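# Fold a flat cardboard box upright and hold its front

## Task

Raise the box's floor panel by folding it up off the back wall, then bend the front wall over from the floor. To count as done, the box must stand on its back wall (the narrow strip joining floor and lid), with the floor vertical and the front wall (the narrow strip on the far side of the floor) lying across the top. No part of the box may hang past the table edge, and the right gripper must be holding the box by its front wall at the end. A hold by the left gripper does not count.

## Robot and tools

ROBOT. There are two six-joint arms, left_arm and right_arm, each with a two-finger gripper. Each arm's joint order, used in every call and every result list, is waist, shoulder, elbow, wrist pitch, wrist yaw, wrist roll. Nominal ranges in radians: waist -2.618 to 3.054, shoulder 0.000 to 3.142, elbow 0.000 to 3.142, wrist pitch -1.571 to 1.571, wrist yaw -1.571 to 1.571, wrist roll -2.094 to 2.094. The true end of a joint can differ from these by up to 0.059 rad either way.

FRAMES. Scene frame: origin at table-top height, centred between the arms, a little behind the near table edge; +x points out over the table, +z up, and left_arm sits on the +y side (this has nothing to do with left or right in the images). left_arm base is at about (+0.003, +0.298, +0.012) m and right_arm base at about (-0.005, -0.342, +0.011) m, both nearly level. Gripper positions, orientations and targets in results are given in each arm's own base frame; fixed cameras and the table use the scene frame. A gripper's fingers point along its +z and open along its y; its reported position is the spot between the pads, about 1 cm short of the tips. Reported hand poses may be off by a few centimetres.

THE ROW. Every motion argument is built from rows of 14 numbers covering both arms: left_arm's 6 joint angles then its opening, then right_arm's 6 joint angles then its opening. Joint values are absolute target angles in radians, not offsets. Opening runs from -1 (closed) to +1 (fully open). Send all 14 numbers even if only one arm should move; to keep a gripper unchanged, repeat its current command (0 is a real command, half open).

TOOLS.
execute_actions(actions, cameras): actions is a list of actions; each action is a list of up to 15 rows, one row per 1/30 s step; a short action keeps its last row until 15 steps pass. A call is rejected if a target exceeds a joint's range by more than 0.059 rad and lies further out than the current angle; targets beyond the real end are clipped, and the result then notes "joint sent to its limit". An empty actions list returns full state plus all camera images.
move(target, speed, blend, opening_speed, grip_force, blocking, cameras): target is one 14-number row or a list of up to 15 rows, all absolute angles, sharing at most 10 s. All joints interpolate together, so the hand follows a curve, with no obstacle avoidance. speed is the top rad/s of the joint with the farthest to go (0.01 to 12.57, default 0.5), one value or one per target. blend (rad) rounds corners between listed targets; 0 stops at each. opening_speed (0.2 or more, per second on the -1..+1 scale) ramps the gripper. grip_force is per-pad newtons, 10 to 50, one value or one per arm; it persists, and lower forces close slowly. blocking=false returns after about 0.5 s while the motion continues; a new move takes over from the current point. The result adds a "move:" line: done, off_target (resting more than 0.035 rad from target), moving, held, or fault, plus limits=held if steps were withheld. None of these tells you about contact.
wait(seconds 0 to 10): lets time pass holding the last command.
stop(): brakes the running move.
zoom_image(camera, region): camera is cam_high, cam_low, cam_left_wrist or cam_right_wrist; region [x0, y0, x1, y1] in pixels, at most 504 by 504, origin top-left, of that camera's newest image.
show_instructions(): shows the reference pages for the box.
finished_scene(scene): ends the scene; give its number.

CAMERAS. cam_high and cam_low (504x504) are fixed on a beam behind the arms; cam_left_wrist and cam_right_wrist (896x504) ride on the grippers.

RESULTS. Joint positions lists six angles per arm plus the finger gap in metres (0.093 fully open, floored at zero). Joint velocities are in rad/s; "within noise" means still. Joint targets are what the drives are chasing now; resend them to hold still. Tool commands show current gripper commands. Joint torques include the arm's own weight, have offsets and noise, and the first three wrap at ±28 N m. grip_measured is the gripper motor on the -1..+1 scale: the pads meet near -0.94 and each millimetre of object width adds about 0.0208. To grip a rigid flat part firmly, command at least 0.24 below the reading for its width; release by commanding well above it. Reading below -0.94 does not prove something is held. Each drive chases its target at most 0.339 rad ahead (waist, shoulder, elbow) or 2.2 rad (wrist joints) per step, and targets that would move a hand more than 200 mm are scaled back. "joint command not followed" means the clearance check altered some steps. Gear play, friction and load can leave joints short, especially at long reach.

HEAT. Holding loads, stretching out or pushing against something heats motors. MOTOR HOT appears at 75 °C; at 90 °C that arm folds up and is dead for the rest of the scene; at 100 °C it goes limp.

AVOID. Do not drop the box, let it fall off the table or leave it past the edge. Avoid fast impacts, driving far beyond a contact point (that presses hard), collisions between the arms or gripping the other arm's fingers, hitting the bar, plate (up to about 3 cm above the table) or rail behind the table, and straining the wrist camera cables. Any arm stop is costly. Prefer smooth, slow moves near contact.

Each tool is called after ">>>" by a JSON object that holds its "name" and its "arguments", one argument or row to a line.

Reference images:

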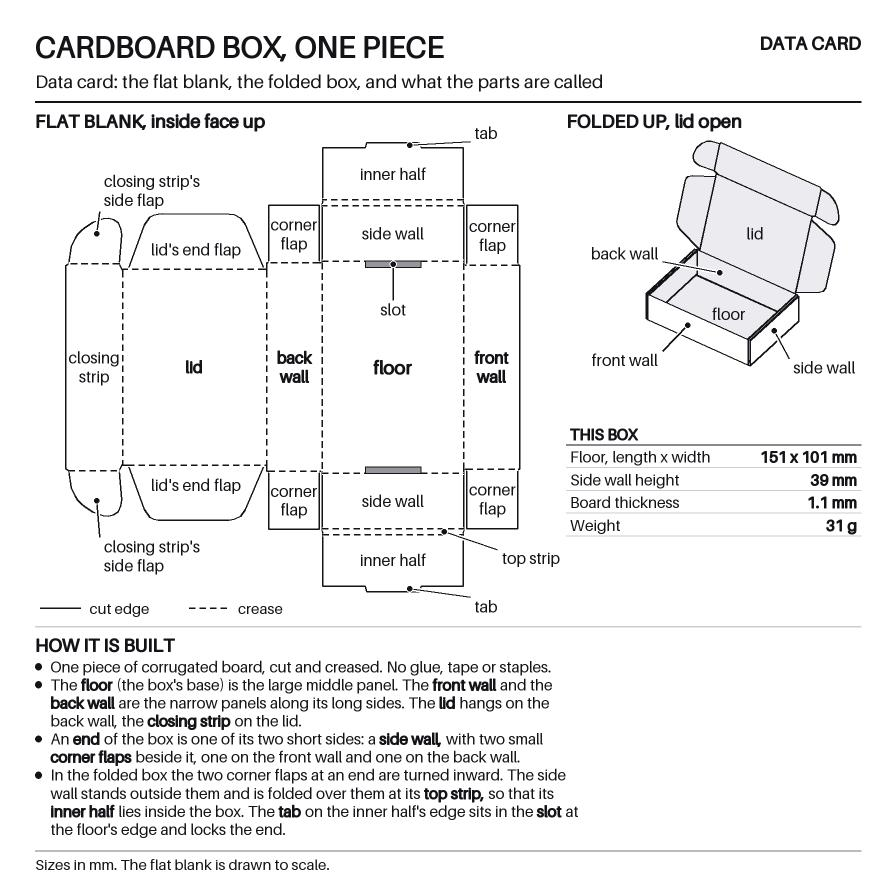

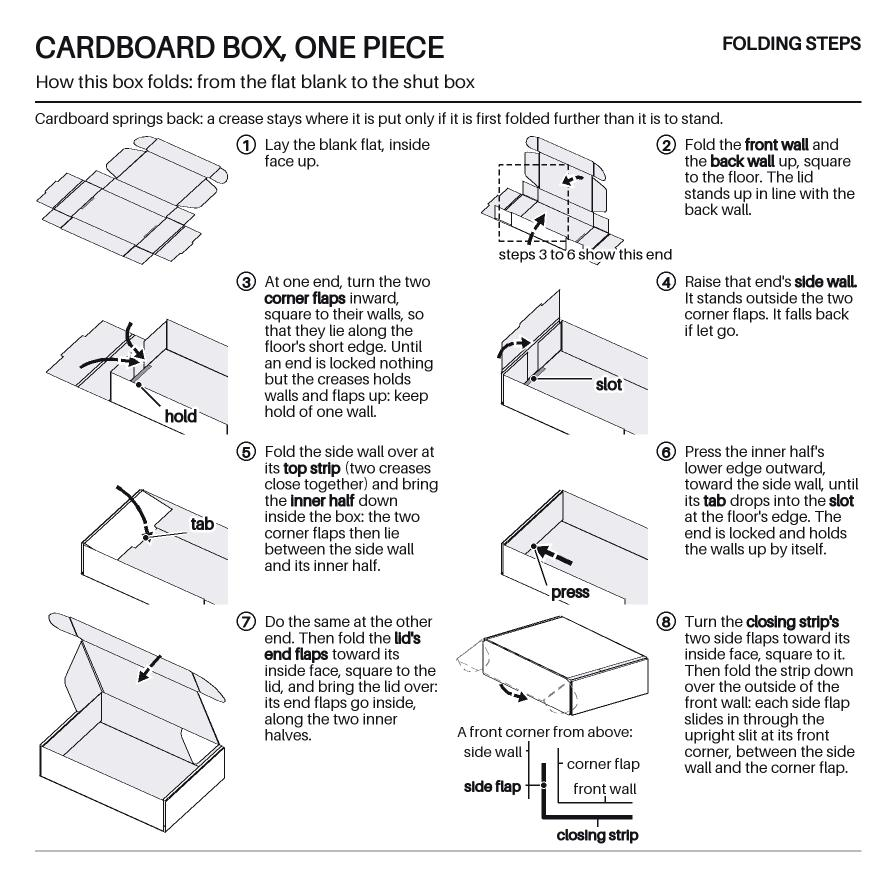

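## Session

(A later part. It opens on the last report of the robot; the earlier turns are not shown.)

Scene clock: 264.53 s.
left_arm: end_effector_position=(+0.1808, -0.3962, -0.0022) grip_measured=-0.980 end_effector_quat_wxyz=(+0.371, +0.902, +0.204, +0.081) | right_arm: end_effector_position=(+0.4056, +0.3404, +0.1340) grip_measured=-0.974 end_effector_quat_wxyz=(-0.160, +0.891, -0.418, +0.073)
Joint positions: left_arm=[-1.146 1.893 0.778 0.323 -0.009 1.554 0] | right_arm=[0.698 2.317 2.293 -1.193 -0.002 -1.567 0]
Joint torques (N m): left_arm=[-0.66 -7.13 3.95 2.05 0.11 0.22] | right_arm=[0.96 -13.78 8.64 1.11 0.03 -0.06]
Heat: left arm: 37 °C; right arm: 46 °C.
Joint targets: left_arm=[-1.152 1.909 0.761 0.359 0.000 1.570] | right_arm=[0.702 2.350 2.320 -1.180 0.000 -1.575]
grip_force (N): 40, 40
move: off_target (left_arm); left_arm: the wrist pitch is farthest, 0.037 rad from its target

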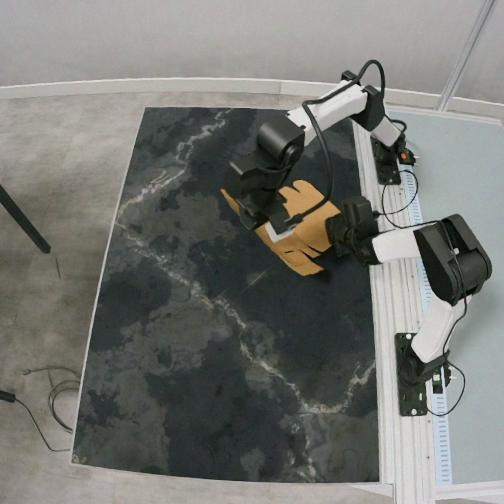

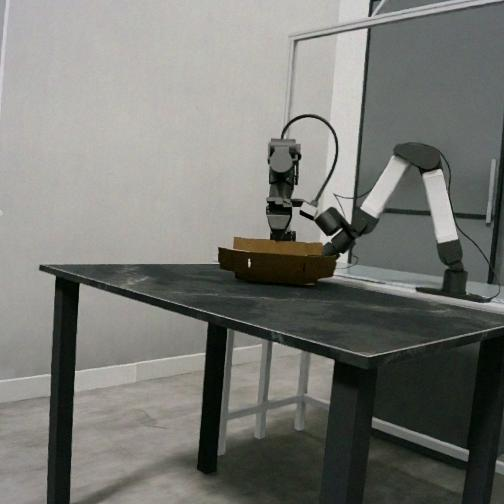

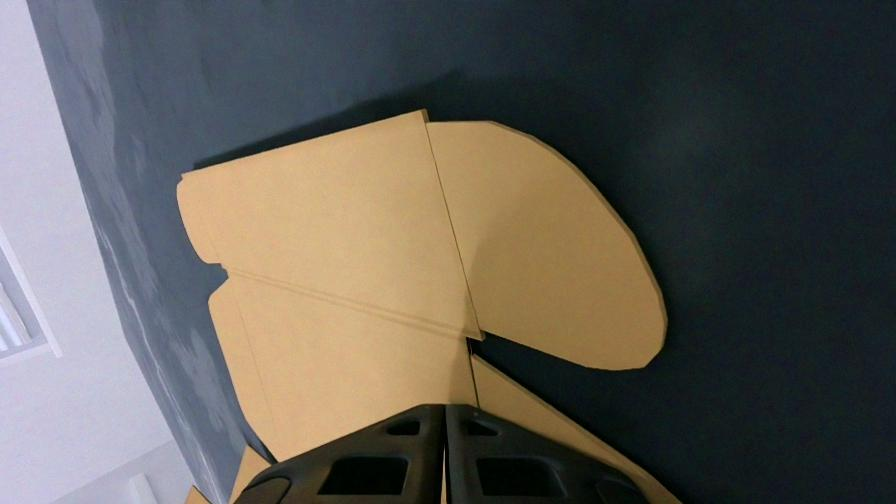

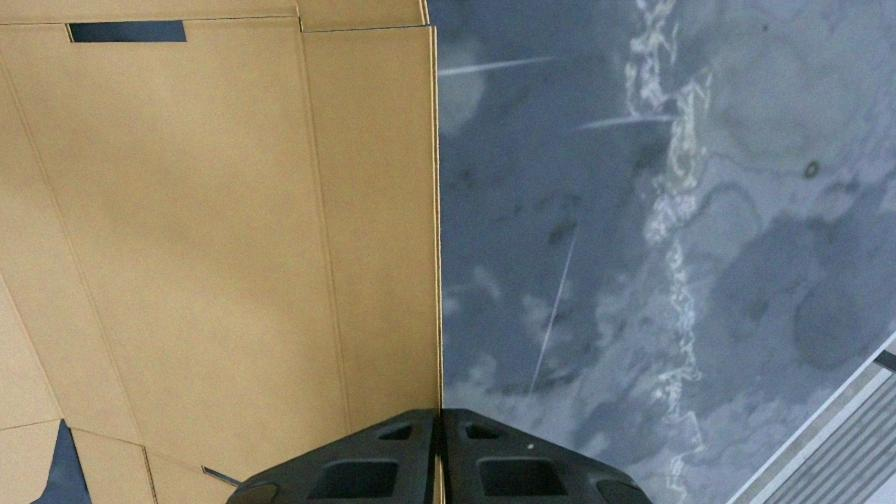

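>>> {"name": "move", "arguments": {
  "target": [
    [-1.139, 1.945, 0.76, 0.36, 0, 1.57, -1.0, 0.705, 2.30, 2.29, -1.18, 0.0, -1.57, -1.0],
    [-1.139, 1.945, 0.76, 0.36, 0, 1.57, -1.0, 0.705, 1.80, 1.54, -0.82, 0.0, -1.57, -1.0]
  ],
  "speed": [0.15, 0.4],
  "cameras": ["cam_low", "cam_left_wrist", "cam_right_wrist"]
}}

>>> {"name": "zoom_image", "arguments": {
  "camera": "cam_low",
  "region": [210, 190, 360, 300]
}}

Scene clock: 275.53 s.
left_arm: end_effector_position=(+0.1822, -0.4004, -0.0051) grip_measured=-0.980 end_effector_quat_wxyz=(+0.379, +0.899, +0.202, +0.082) | right_arm: end_effector_position=(+0.3498, +0.2916, +0.1480) grip_measured=-0.976 end_effector_quat_wxyz=(-0.221, +0.877, -0.413, +0.107)
Joint positions: left_arm=[-1.146 1.917 0.778 0.366 -0.006 1.556 0] | right_arm=[0.698 1.831 1.561 -0.805 0.007 -1.567 0]
Joint torques (N m): left_arm=[0.39 -6.05 3.73 1.67 0.08 0.2] | right_arm=[1.22 -15.72 5.18 1.1 -0.06 -0.01]
Motor temperatures (°C): left_arm=[21 27 33 38 23 22 21] | right_arm=[21 48 39 28 22 23 22]
Heat: left arm: 38 °C; right arm: 48 °C.
Joint targets: left_arm=[-1.139 1.946 0.760 0.361 0.001 1.570] | right_arm=[0.705 1.800 1.539 -0.820 0.000 -1.570]
grip_force (N): 40, 40
move: done
Images, in order (width x height): cam_low 504x504, cam_left_wrist 896x504, cam_right_wrist 896x504.

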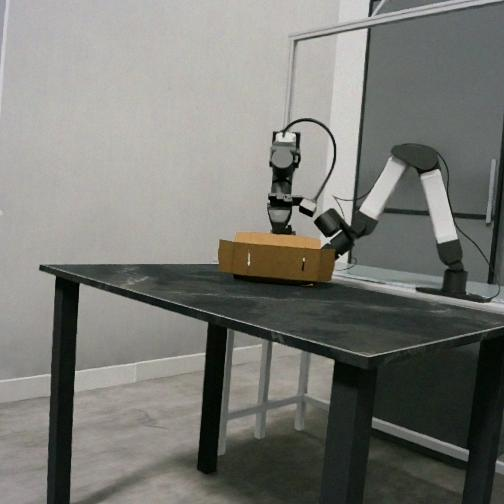

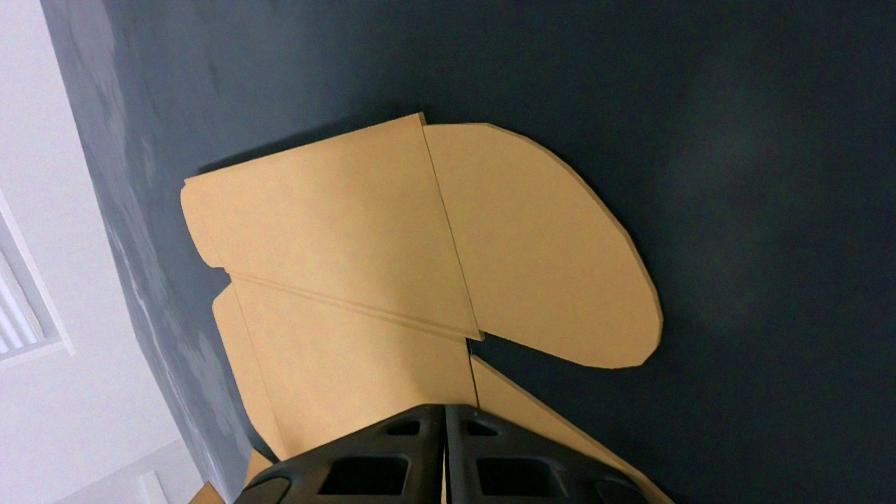

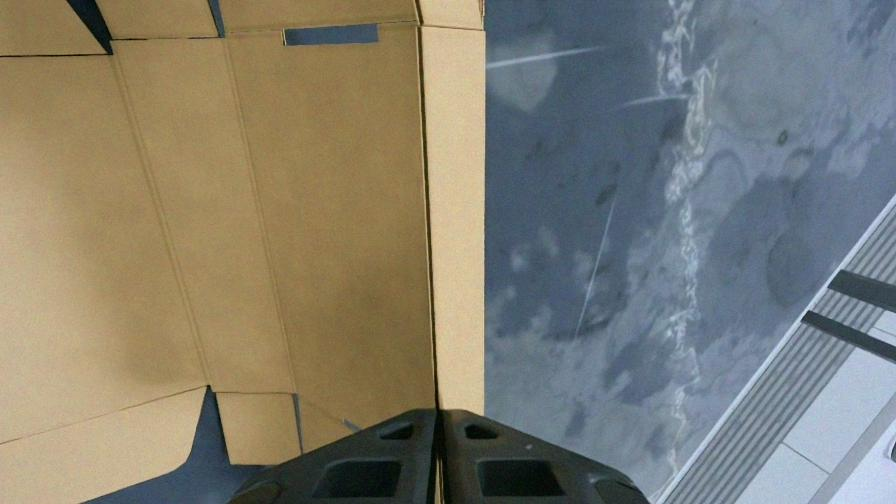

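Scaled by 3.360 from the camera's 504x504 image, which has a finer 720x720 frame.

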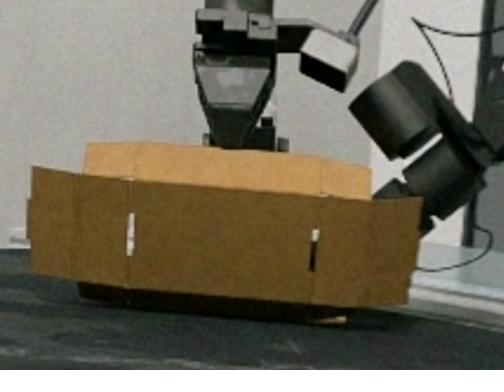

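>>> {"name": "move", "arguments": {
  "target": [-1.139, 1.945, 0.76, 0.36, 0, 1.57, -1.0, 0.705, 1.55, 1.14, -0.58, 0.0, -1.57, -1.0],
  "speed": 0.4,
  "cameras": ["cam_low", "cam_high", "cam_left_wrist", "cam_right_wrist"]
}}

>>> {"name": "zoom_image", "arguments": {
  "camera": "cam_low",
  "region": [210, 190, 360, 300]
}}

Scene clock: 280.40 s.
left_arm: end_effector_position=(+0.1822, -0.4004, -0.0051) grip_measured=-0.980 end_effector_quat_wxyz=(+0.379, +0.899, +0.202, +0.082) | right_arm: end_effector_position=(+0.3199, +0.2647, +0.1351) grip_measured=-0.976 end_effector_quat_wxyz=(-0.242, +0.871, -0.411, +0.119)
Joint positions: left_arm=[-1.146 1.917 0.778 0.366 -0.006 1.556 0] | right_arm=[0.696 1.645 1.268 -0.649 0.012 -1.567 0]
Joint torques (N m): left_arm=[0.42 -6.24 3.75 1.65 0.07 0.19] | right_arm=[0.58 -10.48 7.24 1.31 0.01 0.02]
Heat: left arm: 37 °C; right arm: 49 °C.
Joint targets: left_arm=[-1.139 1.945 0.760 0.360 0.000 1.570] | right_arm=[0.697 1.647 1.271 -0.653 0.010 -1.567]
grip_force (N): 40, 40
move: held (right_arm; a check stopped the path); limits=held; right_arm: the elbow is farthest, 0.128 rad from its target
joint command not followed: on one or more control steps a check withheld the commanded joint targets of the right arm, and it was not sent them on those steps.
cause: the commanded joint targets, or the way to them, would bring a part of the robot too close to another arm (this arm's wrist camera and the left arm's wrist (the part past the wrist pitch), where that arm would come to rest).

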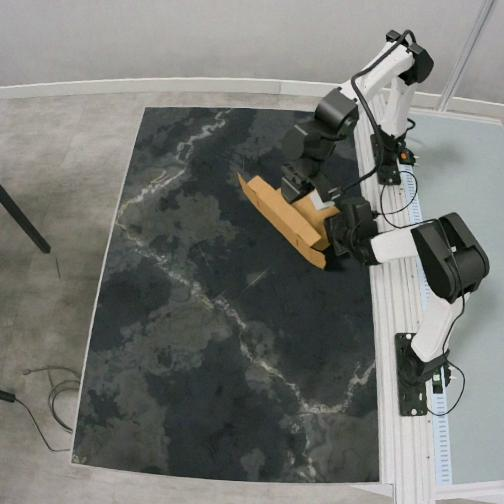

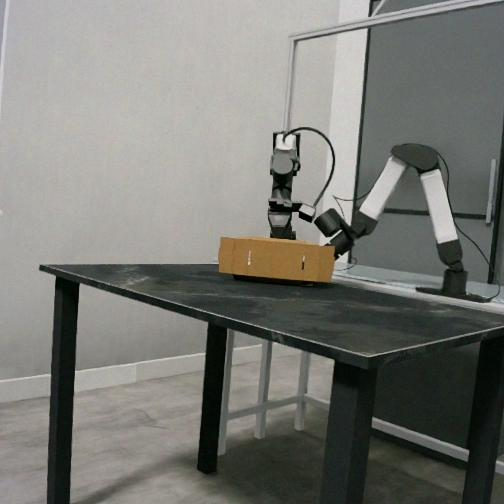

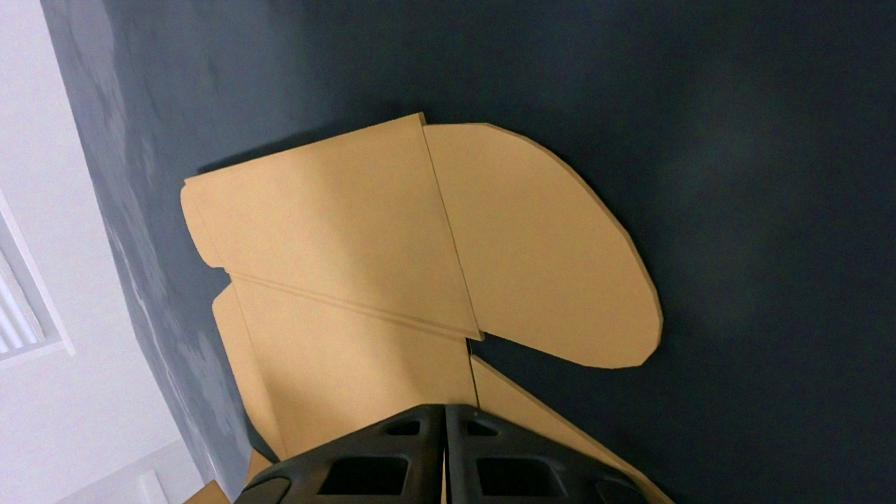

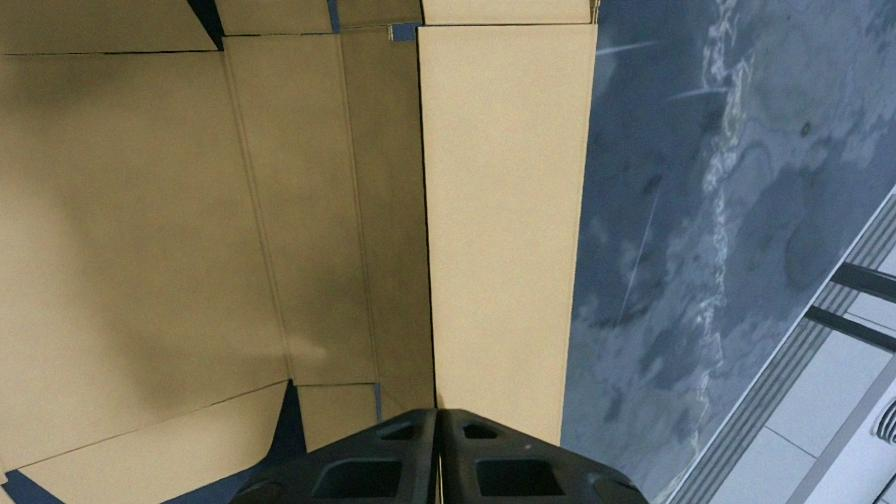

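Scaled by 3.360 from the camera's 504x504 image, which has a finer 720x720 frame.

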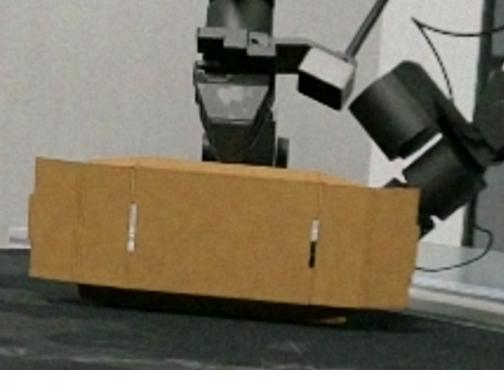

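>>> {"name": "move", "arguments": {
  "target": [
    [-1.139, 1.76, 0.812, 0.19, 0, 1.57, -1.0, 0.697, 1.647, 1.271, -0.653, 0.0, -1.57, -1.0],
    [-0.9, 1.3, 0.85, -0.3, 0, 1.57, -1.0, 0.697, 1.647, 1.271, -0.653, 0.0, -1.57, -1.0]
  ],
  "speed": [0.3, 0.7],
  "blend": [0.05, 0],
  "cameras": ["cam_low", "cam_high", "cam_right_wrist"]
}}

>>> {"name": "zoom_image", "arguments": {
  "camera": "cam_low",
  "region": [210, 190, 360, 300]
}}

>>> {"name": "zoom_image", "arguments": {
  "camera": "cam_high",
  "region": [200, 130, 380, 310]
}}

Scene clock: 302.43 s.
left_arm: end_effector_position=(+0.1817, -0.3994, -0.0040) grip_measured=-0.980 end_effector_quat_wxyz=(+0.377, +0.900, +0.202, +0.081) | right_arm: end_effector_position=(+0.3199, +0.2647, +0.1351) grip_measured=-0.976 end_effector_quat_wxyz=(-0.242, +0.871, -0.411, +0.119)
Joint positions: left_arm=[-1.146 1.91 0.778 0.354 -0.006 1.556 0] | right_arm=[0.696 1.645 1.268 -0.649 0.012 -1.567 0]
Joint torques (N m): left_arm=[-0.1 -8.53 5.19 1.74 0.02 0.05] | right_arm=[0.61 -10.32 7.16 1.29 -0.05 0.01]
Heat: left arm: 37 °C; right arm: 45 °C.
Joint targets: left_arm=[-1.146 1.910 0.778 0.355 -0.006 1.556] | right_arm=[0.697 1.647 1.271 -0.653 0.006 -1.568]
grip_force (N): 40, 40
move: held (left_arm; a check stopped the path); path passed 0 of 2 targets; limits=held; left_arm: the wrist pitch is farthest, 0.654 rad from its target
joint command not followed: on one or more control steps a check withheld the commanded joint targets of the left arm, and it was not sent them on those steps.
cause: the commanded joint targets, or the way to them, would bring a part of the robot too close to another arm (this arm's wrist (the part past the wrist pitch) and the right arm's wrist camera, where that arm would come to rest).
Images, in order (width x height): cam_high 504x504, cam_low 504x504, cam_right_wrist 896x504.

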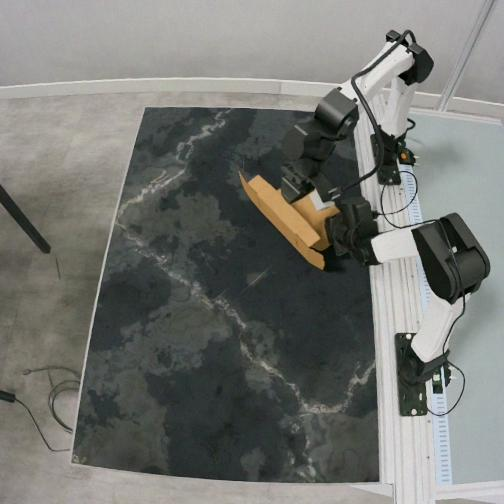

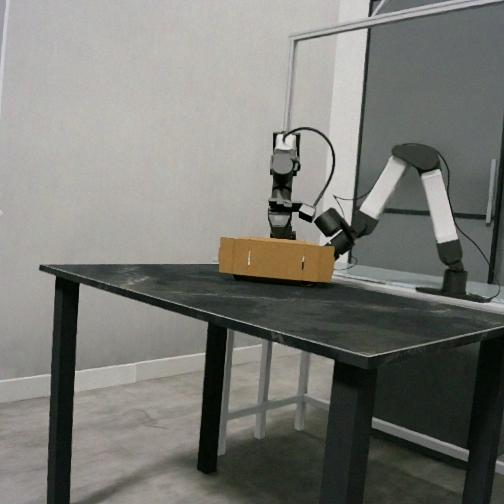

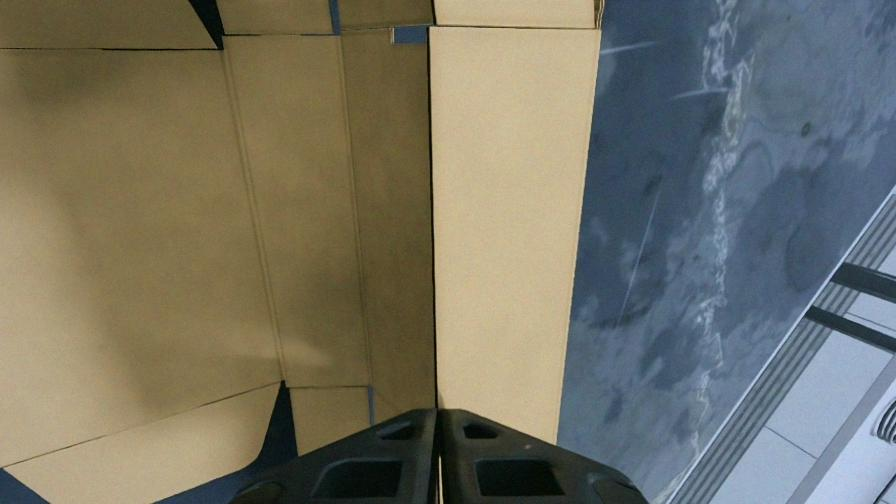

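Scaled by 3.360 from the camera's 504x504 image, which has a finer 720x720 frame.

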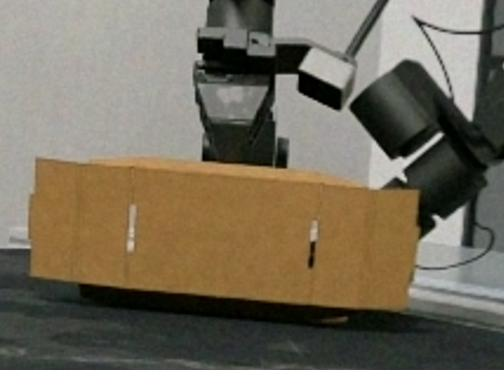

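Scaled by 2.800 from the camera's 504x504 image, which has a finer 720x720 frame.

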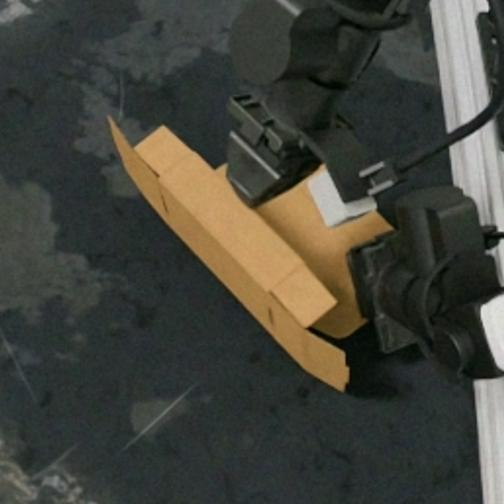

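>>> {"name": "move", "arguments": {
  "target": [
    [-1.146, 1.91, 0.778, 0.355, 0, 1.57, -1.0, 0.70, 1.86, 1.57, -0.82, 0.0, -1.57, -1.0],
    [-1.12, 1.76, 0.812, 0.19, 0, 1.57, -1.0, 0.70, 1.86, 1.57, -0.82, 0.0, -1.57, -1.0],
    [-0.8, 1.3, 0.85, -0.3, 0, 1.57, -1.0, 0.70, 1.86, 1.57, -0.82, 0.0, -1.57, -1.0]
  ],
  "speed": [0.4, 0.3, 0.8],
  "blend": [0.03, 0.03, 0],
  "cameras": ["cam_low", "cam_high", "cam_right_wrist"]
}}

>>> {"name": "zoom_image", "arguments": {
  "camera": "cam_low",
  "region": [210, 190, 360, 300]
}}

Scene clock: 307.27 s.
left_arm: end_effector_position=(+0.2598, -0.2683, +0.1441) grip_measured=-0.980 end_effector_quat_wxyz=(+0.373, +0.846, +0.349, +0.150) | right_arm: end_effector_position=(+0.3524, +0.2918, +0.1458) grip_measured=-0.977 end_effector_quat_wxyz=(-0.225, +0.875, -0.415, +0.111)
Joint positions: left_arm=[-0.804 1.302 0.822 -0.263 -0.006 1.558 0] | right_arm=[0.696 1.831 1.547 -0.781 0.012 -1.564 0]
Joint torques (N m): left_arm=[0.18 -5.33 9.28 1.39 0.07 0.17] | right_arm=[0.96 -9.72 8.65 0.82 -0.11 -0.05]
Heat: left arm: 37 °C; right arm: 45 °C.
Joint targets: left_arm=[-0.800 1.299 0.849 -0.300 -0.001 1.570] | right_arm=[0.701 1.860 1.570 -0.820 0.000 -1.571]
grip_force (N): 40, 40
move: off_target (left_arm, right_arm); left_arm: the wrist pitch is farthest, 0.037 rad from its target; right_arm: the wrist pitch is farthest, 0.039 rad from its target
Images, in order (width x height): cam_high 504x504, cam_low 504x504, cam_right_wrist 896x504.

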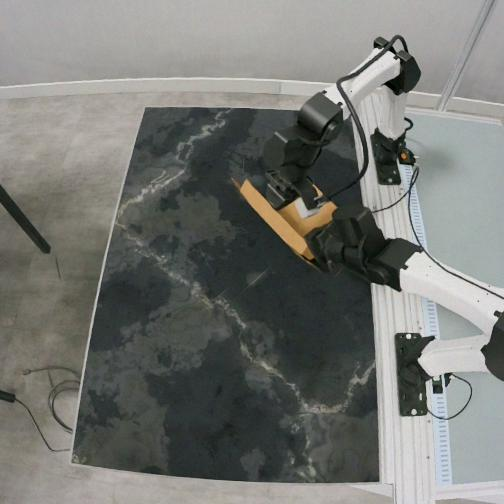

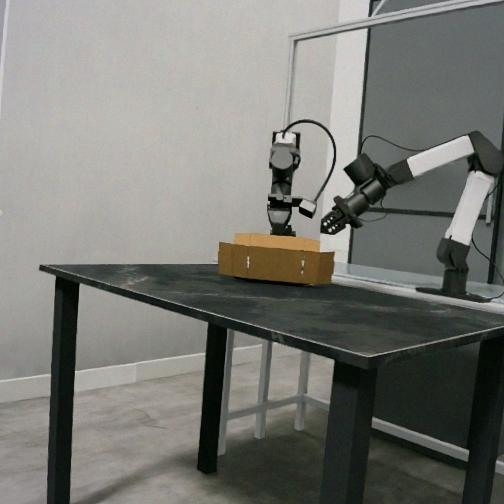

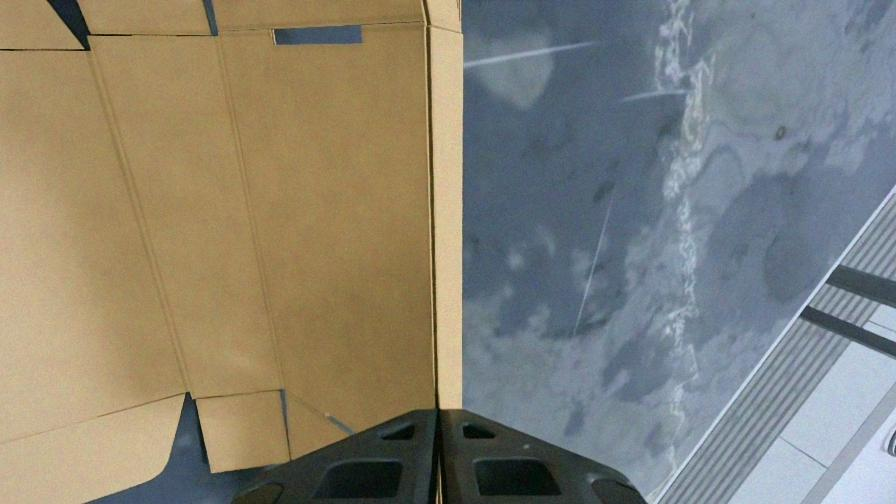

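Scaled by 3.360 from the camera's 504x504 image, which has a finer 720x720 frame.

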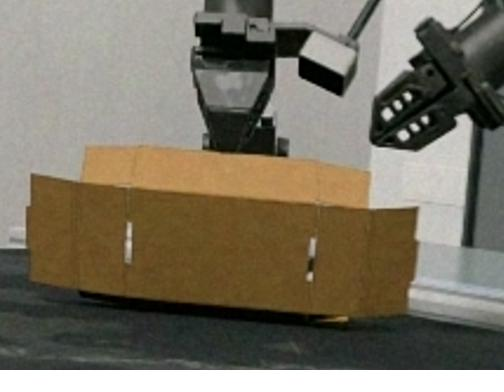

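>>> {"name": "move", "arguments": {
  "target": [-0.8, 1.3, 0.85, -0.3, 0, 1.57, -1.0, 0.70, 1.61, 1.155, -0.56, 0.0, -1.57, -1.0],
  "speed": 0.4,
  "cameras": ["cam_low", "cam_high", "cam_right_wrist"]
}}

>>> {"name": "zoom_image", "arguments": {
  "camera": "cam_low",
  "region": [210, 190, 360, 300]
}}

Scene clock: 311.50 s.
left_arm: end_effector_position=(+0.2598, -0.2683, +0.1441) grip_measured=-0.980 end_effector_quat_wxyz=(+0.373, +0.846, +0.349, +0.150) | right_arm: end_effector_position=(+0.3122, +0.2583, +0.1070) grip_measured=-0.977 end_effector_quat_wxyz=(-0.230, +0.874, -0.414, +0.113)
Joint positions: left_arm=[-0.804 1.302 0.822 -0.263 -0.006 1.558 0] | right_arm=[0.696 1.647 1.17 -0.577 0.012 -1.564 0]
Joint torques (N m): left_arm=[0.14 -5.38 9.29 1.4 0.07 0.19] | right_arm=[0.94 -14.05 5.68 1.48 -0.11 -0.04]
Heat: left arm: 36 °C; right arm: 45 °C.
Joint targets: left_arm=[-0.800 1.300 0.850 -0.299 0.000 1.570] | right_arm=[0.700 1.610 1.156 -0.559 0.000 -1.570]
grip_force (N): 40, 40
move: off_target (left_arm, right_arm); left_arm: the wrist pitch is farthest, 0.037 rad from its target; right_arm: the shoulder is farthest, 0.037 rad from its target
Images, in order (width x height): cam_high 504x504, cam_low 504x504, cam_right_wrist 896x504.

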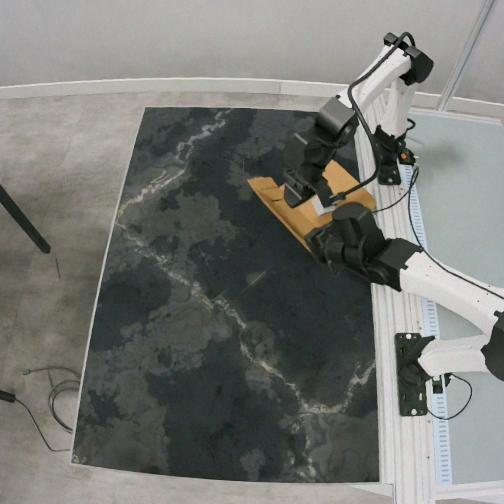

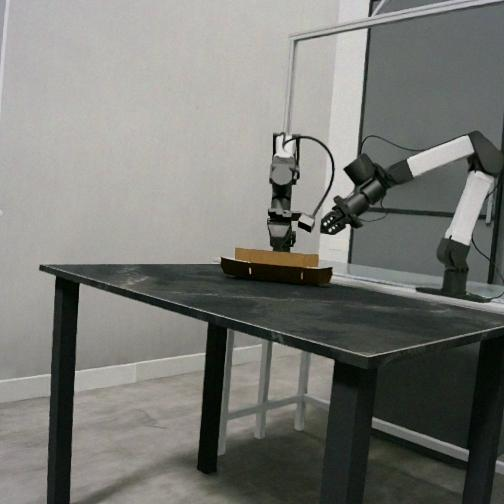

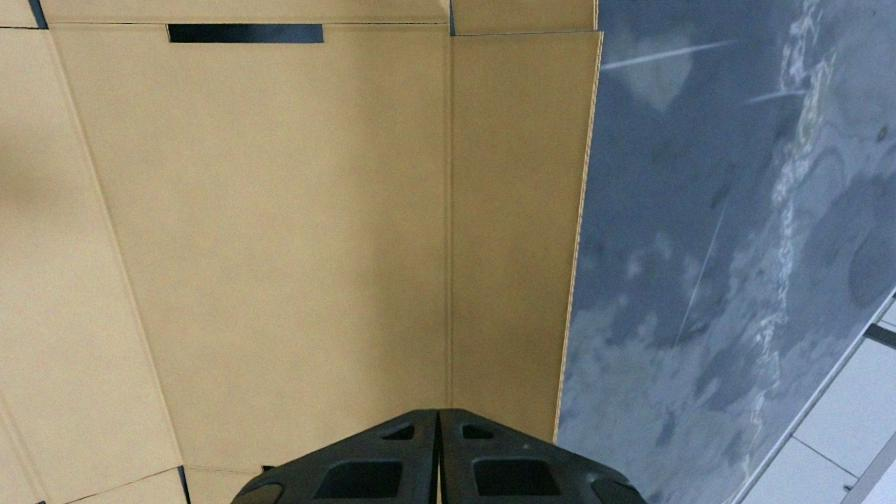

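Scaled by 3.360 from the camera's 504x504 image, which has a finer 720x720 frame.

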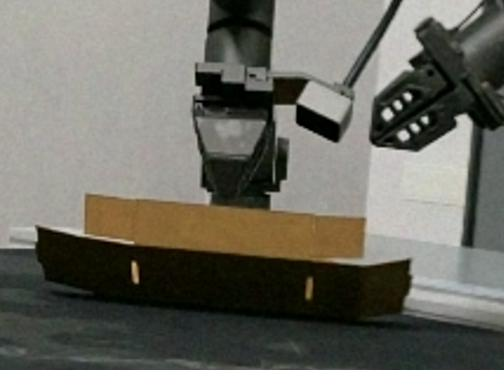

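>>> {"name": "move", "arguments": {
  "target": [-0.8, 1.3, 0.85, -0.3, 0, 1.57, -1.0, 0.70, 1.53, 1.25, -0.80, 0.0, -1.57, -1.0],
  "speed": 0.5,
  "cameras": ["cam_low", "cam_high", "cam_right_wrist"]
}}

>>> {"name": "zoom_image", "arguments": {
  "camera": "cam_low",
  "region": [210, 190, 360, 300]
}}

>>> {"name": "zoom_image", "arguments": {
  "camera": "cam_high",
  "region": [200, 130, 380, 310]
}}

Scene clock: 317.23 s.
left_arm: end_effector_position=(+0.2598, -0.2683, +0.1441) grip_measured=-0.980 end_effector_quat_wxyz=(+0.373, +0.846, +0.349, +0.150) | right_arm: end_effector_position=(+0.2920, +0.2413, +0.1394) grip_measured=-0.977 end_effector_quat_wxyz=(-0.212, +0.878, -0.416, +0.105)
Joint positions: left_arm=[-0.804 1.302 0.822 -0.263 -0.006 1.558 0] | right_arm=[0.696 1.556 1.225 -0.762 0.012 -1.564 0]
Joint torques (N m): left_arm=[0.23 -5.35 9.33 1.41 0.08 0.18] | right_arm=[0.91 -11.95 8.75 0.77 -0.11 -0.04]
Heat: left arm: 36 °C; right arm: 47 °C.
Joint targets: left_arm=[-0.800 1.300 0.850 -0.300 0.000 1.570] | right_arm=[0.700 1.531 1.249 -0.800 0.000 -1.570]
grip_force (N): 40, 40
move: off_target (left_arm, right_arm); left_arm: the wrist pitch is farthest, 0.037 rad from its target; right_arm: the wrist pitch is farthest, 0.038 rad from its target
Images, in order (width x height): cam_high 504x504, cam_low 504x504, cam_right_wrist 896x504.

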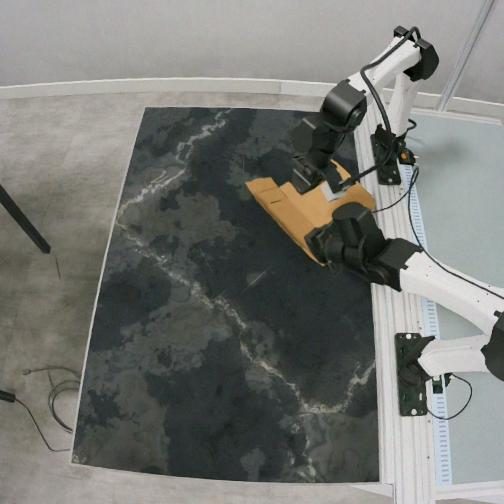

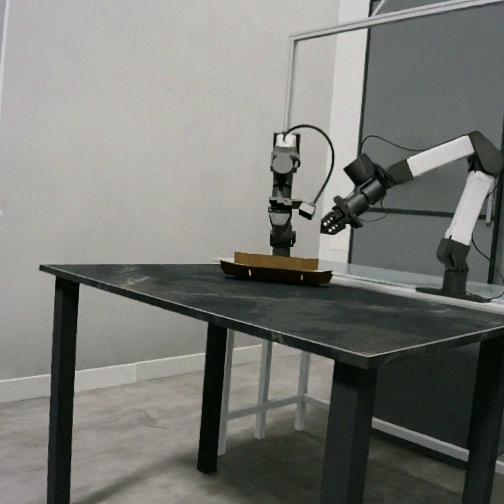

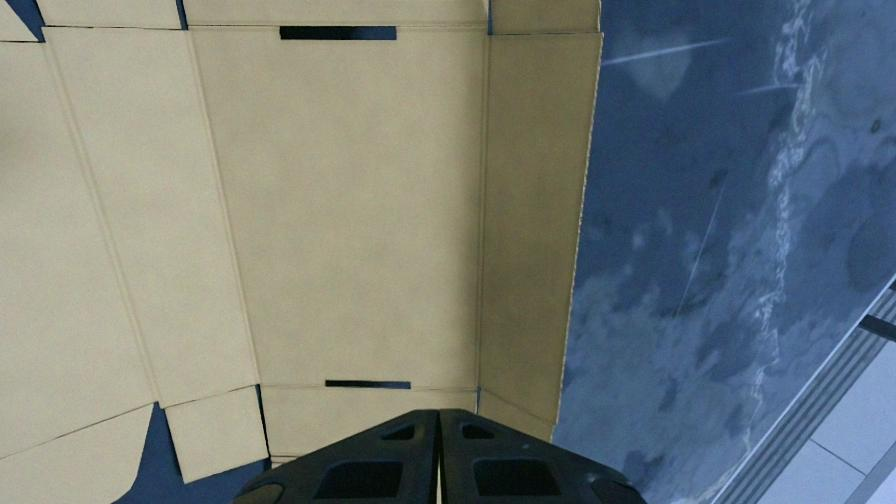

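Scaled by 3.360 from the camera's 504x504 image, which has a finer 720x720 frame.

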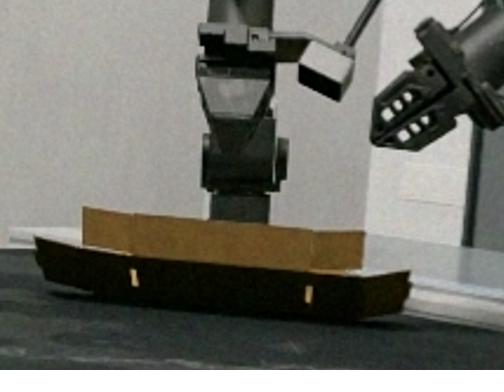

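Scaled by 2.800 from the camera's 504x504 image, which has a finer 720x720 frame.

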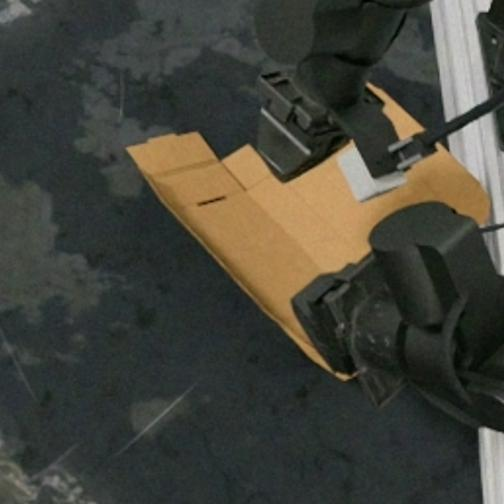

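>>> {"name": "move", "arguments": {
  "target": [-0.8, 1.3, 0.85, -0.3, 0, 1.57, -1.0, 0.60, 2.265, 2.155, -1.43, 0.0, -1.668, -0.1],
  "speed": 0.6,
  "grip_force": 50,
  "cameras": ["cam_low", "cam_right_wrist"]
}}

>>> {"name": "zoom_image", "arguments": {
  "camera": "cam_low",
  "region": [210, 190, 360, 300]
}}

Scene clock: 343.97 s.
left_arm: end_effector_position=(+0.2597, -0.2681, +0.1438) grip_measured=-0.980 end_effector_quat_wxyz=(+0.372, +0.847, +0.349, +0.150) | right_arm: end_effector_position=(+0.3715, +0.2514, +0.1139) grip_measured=-0.102 end_effector_quat_wxyz=(-0.026, +0.900, -0.434, +0.022)
Joint positions: left_arm=[-0.804 1.302 0.822 -0.264 -0.006 1.558 0] | right_arm=[0.599 2.234 2.13 -1.4 0.012 -1.643 0.04]
Joint torques (N m): left_arm=[0.23 -5.37 9.39 1.4 0.09 0.17] | right_arm=[0.58 -12.75 8.08 0.03 -0.11 -0.14]
Heat: left arm: 37 °C; right arm: 45 °C.
Joint targets: left_arm=[-0.800 1.300 0.850 -0.301 0.000 1.570] | right_arm=[0.600 2.265 2.156 -1.430 0.000 -1.658]
move: off_target (left_arm); left_arm: the wrist pitch is farthest, 0.036 rad from its target
Images, in order (width x height): cam_low 504x504, cam_right_wrist 896x504.

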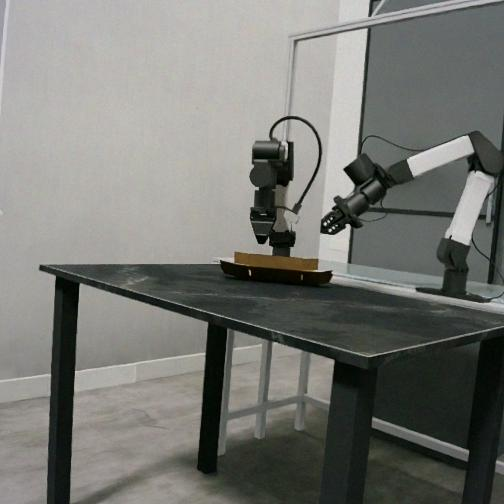

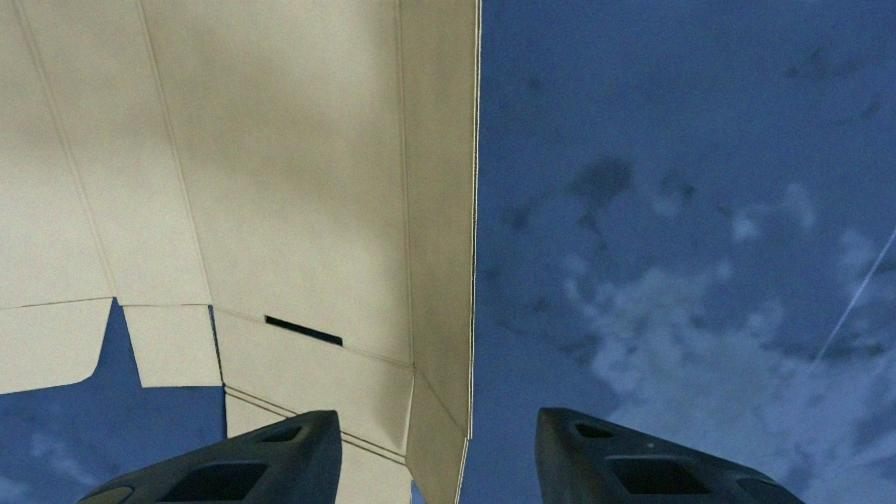

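Scaled by 3.360 from the camera's 504x504 image, which has a finer 720x720 frame.

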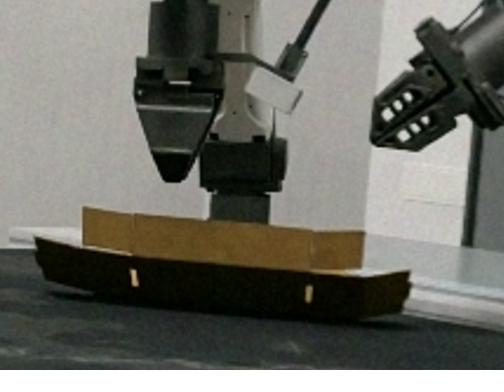

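>>> {"name": "move", "arguments": {
  "target": [-0.8, 1.3, 0.85, -0.3, 0, 1.57, -1.0, 0.632, 2.265, 1.92, -1.18, 0.0, -1.64, -0.1],
  "speed": 0.3,
  "cameras": ["cam_low", "cam_right_wrist"]
}}

>>> {"name": "zoom_image", "arguments": {
  "camera": "cam_low",
  "region": [210, 190, 360, 300]
}}

Scene clock: 347.73 s.
left_arm: end_effector_position=(+0.2597, -0.2681, +0.1438) grip_measured=-0.980 end_effector_quat_wxyz=(+0.372, +0.847, +0.349, +0.150) | right_arm: end_effector_position=(+0.3712, +0.2630, +0.0645) grip_measured=-0.102 end_effector_quat_wxyz=(-0.034, +0.904, -0.425, +0.026)
Joint positions: left_arm=[-0.804 1.302 0.822 -0.264 -0.006 1.558 0] | right_arm=[0.621 2.234 1.932 -1.184 0.012 -1.643 0.04]
Joint torques (N m): left_arm=[0.18 -5.3 9.32 1.4 0.09 0.17] | right_arm=[1.54 -12.85 5.15 0.45 -0.11 0.03]
Heat: left arm: 37 °C; right arm: 45 °C.
Joint targets: left_arm=[-0.800 1.300 0.850 -0.300 0.000 1.570] | right_arm=[0.632 2.265 1.919 -1.179 0.000 -1.640]
move: off_target (left_arm); left_arm: the wrist pitch is farthest, 0.036 rad from its target
Images, in order (width x height): cam_low 504x504, cam_right_wrist 896x504.

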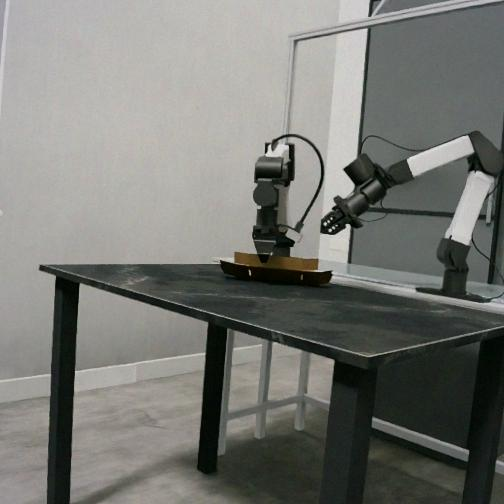

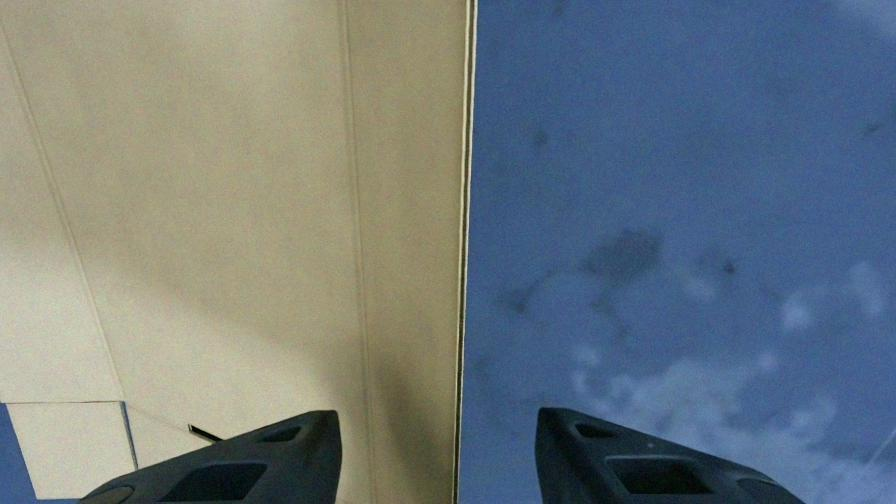

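Scaled by 3.360 from the camera's 504x504 image, which has a finer 720x720 frame.

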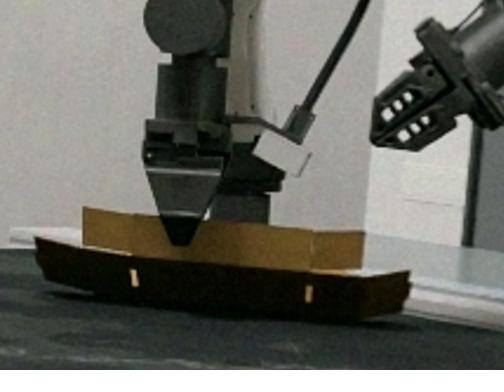

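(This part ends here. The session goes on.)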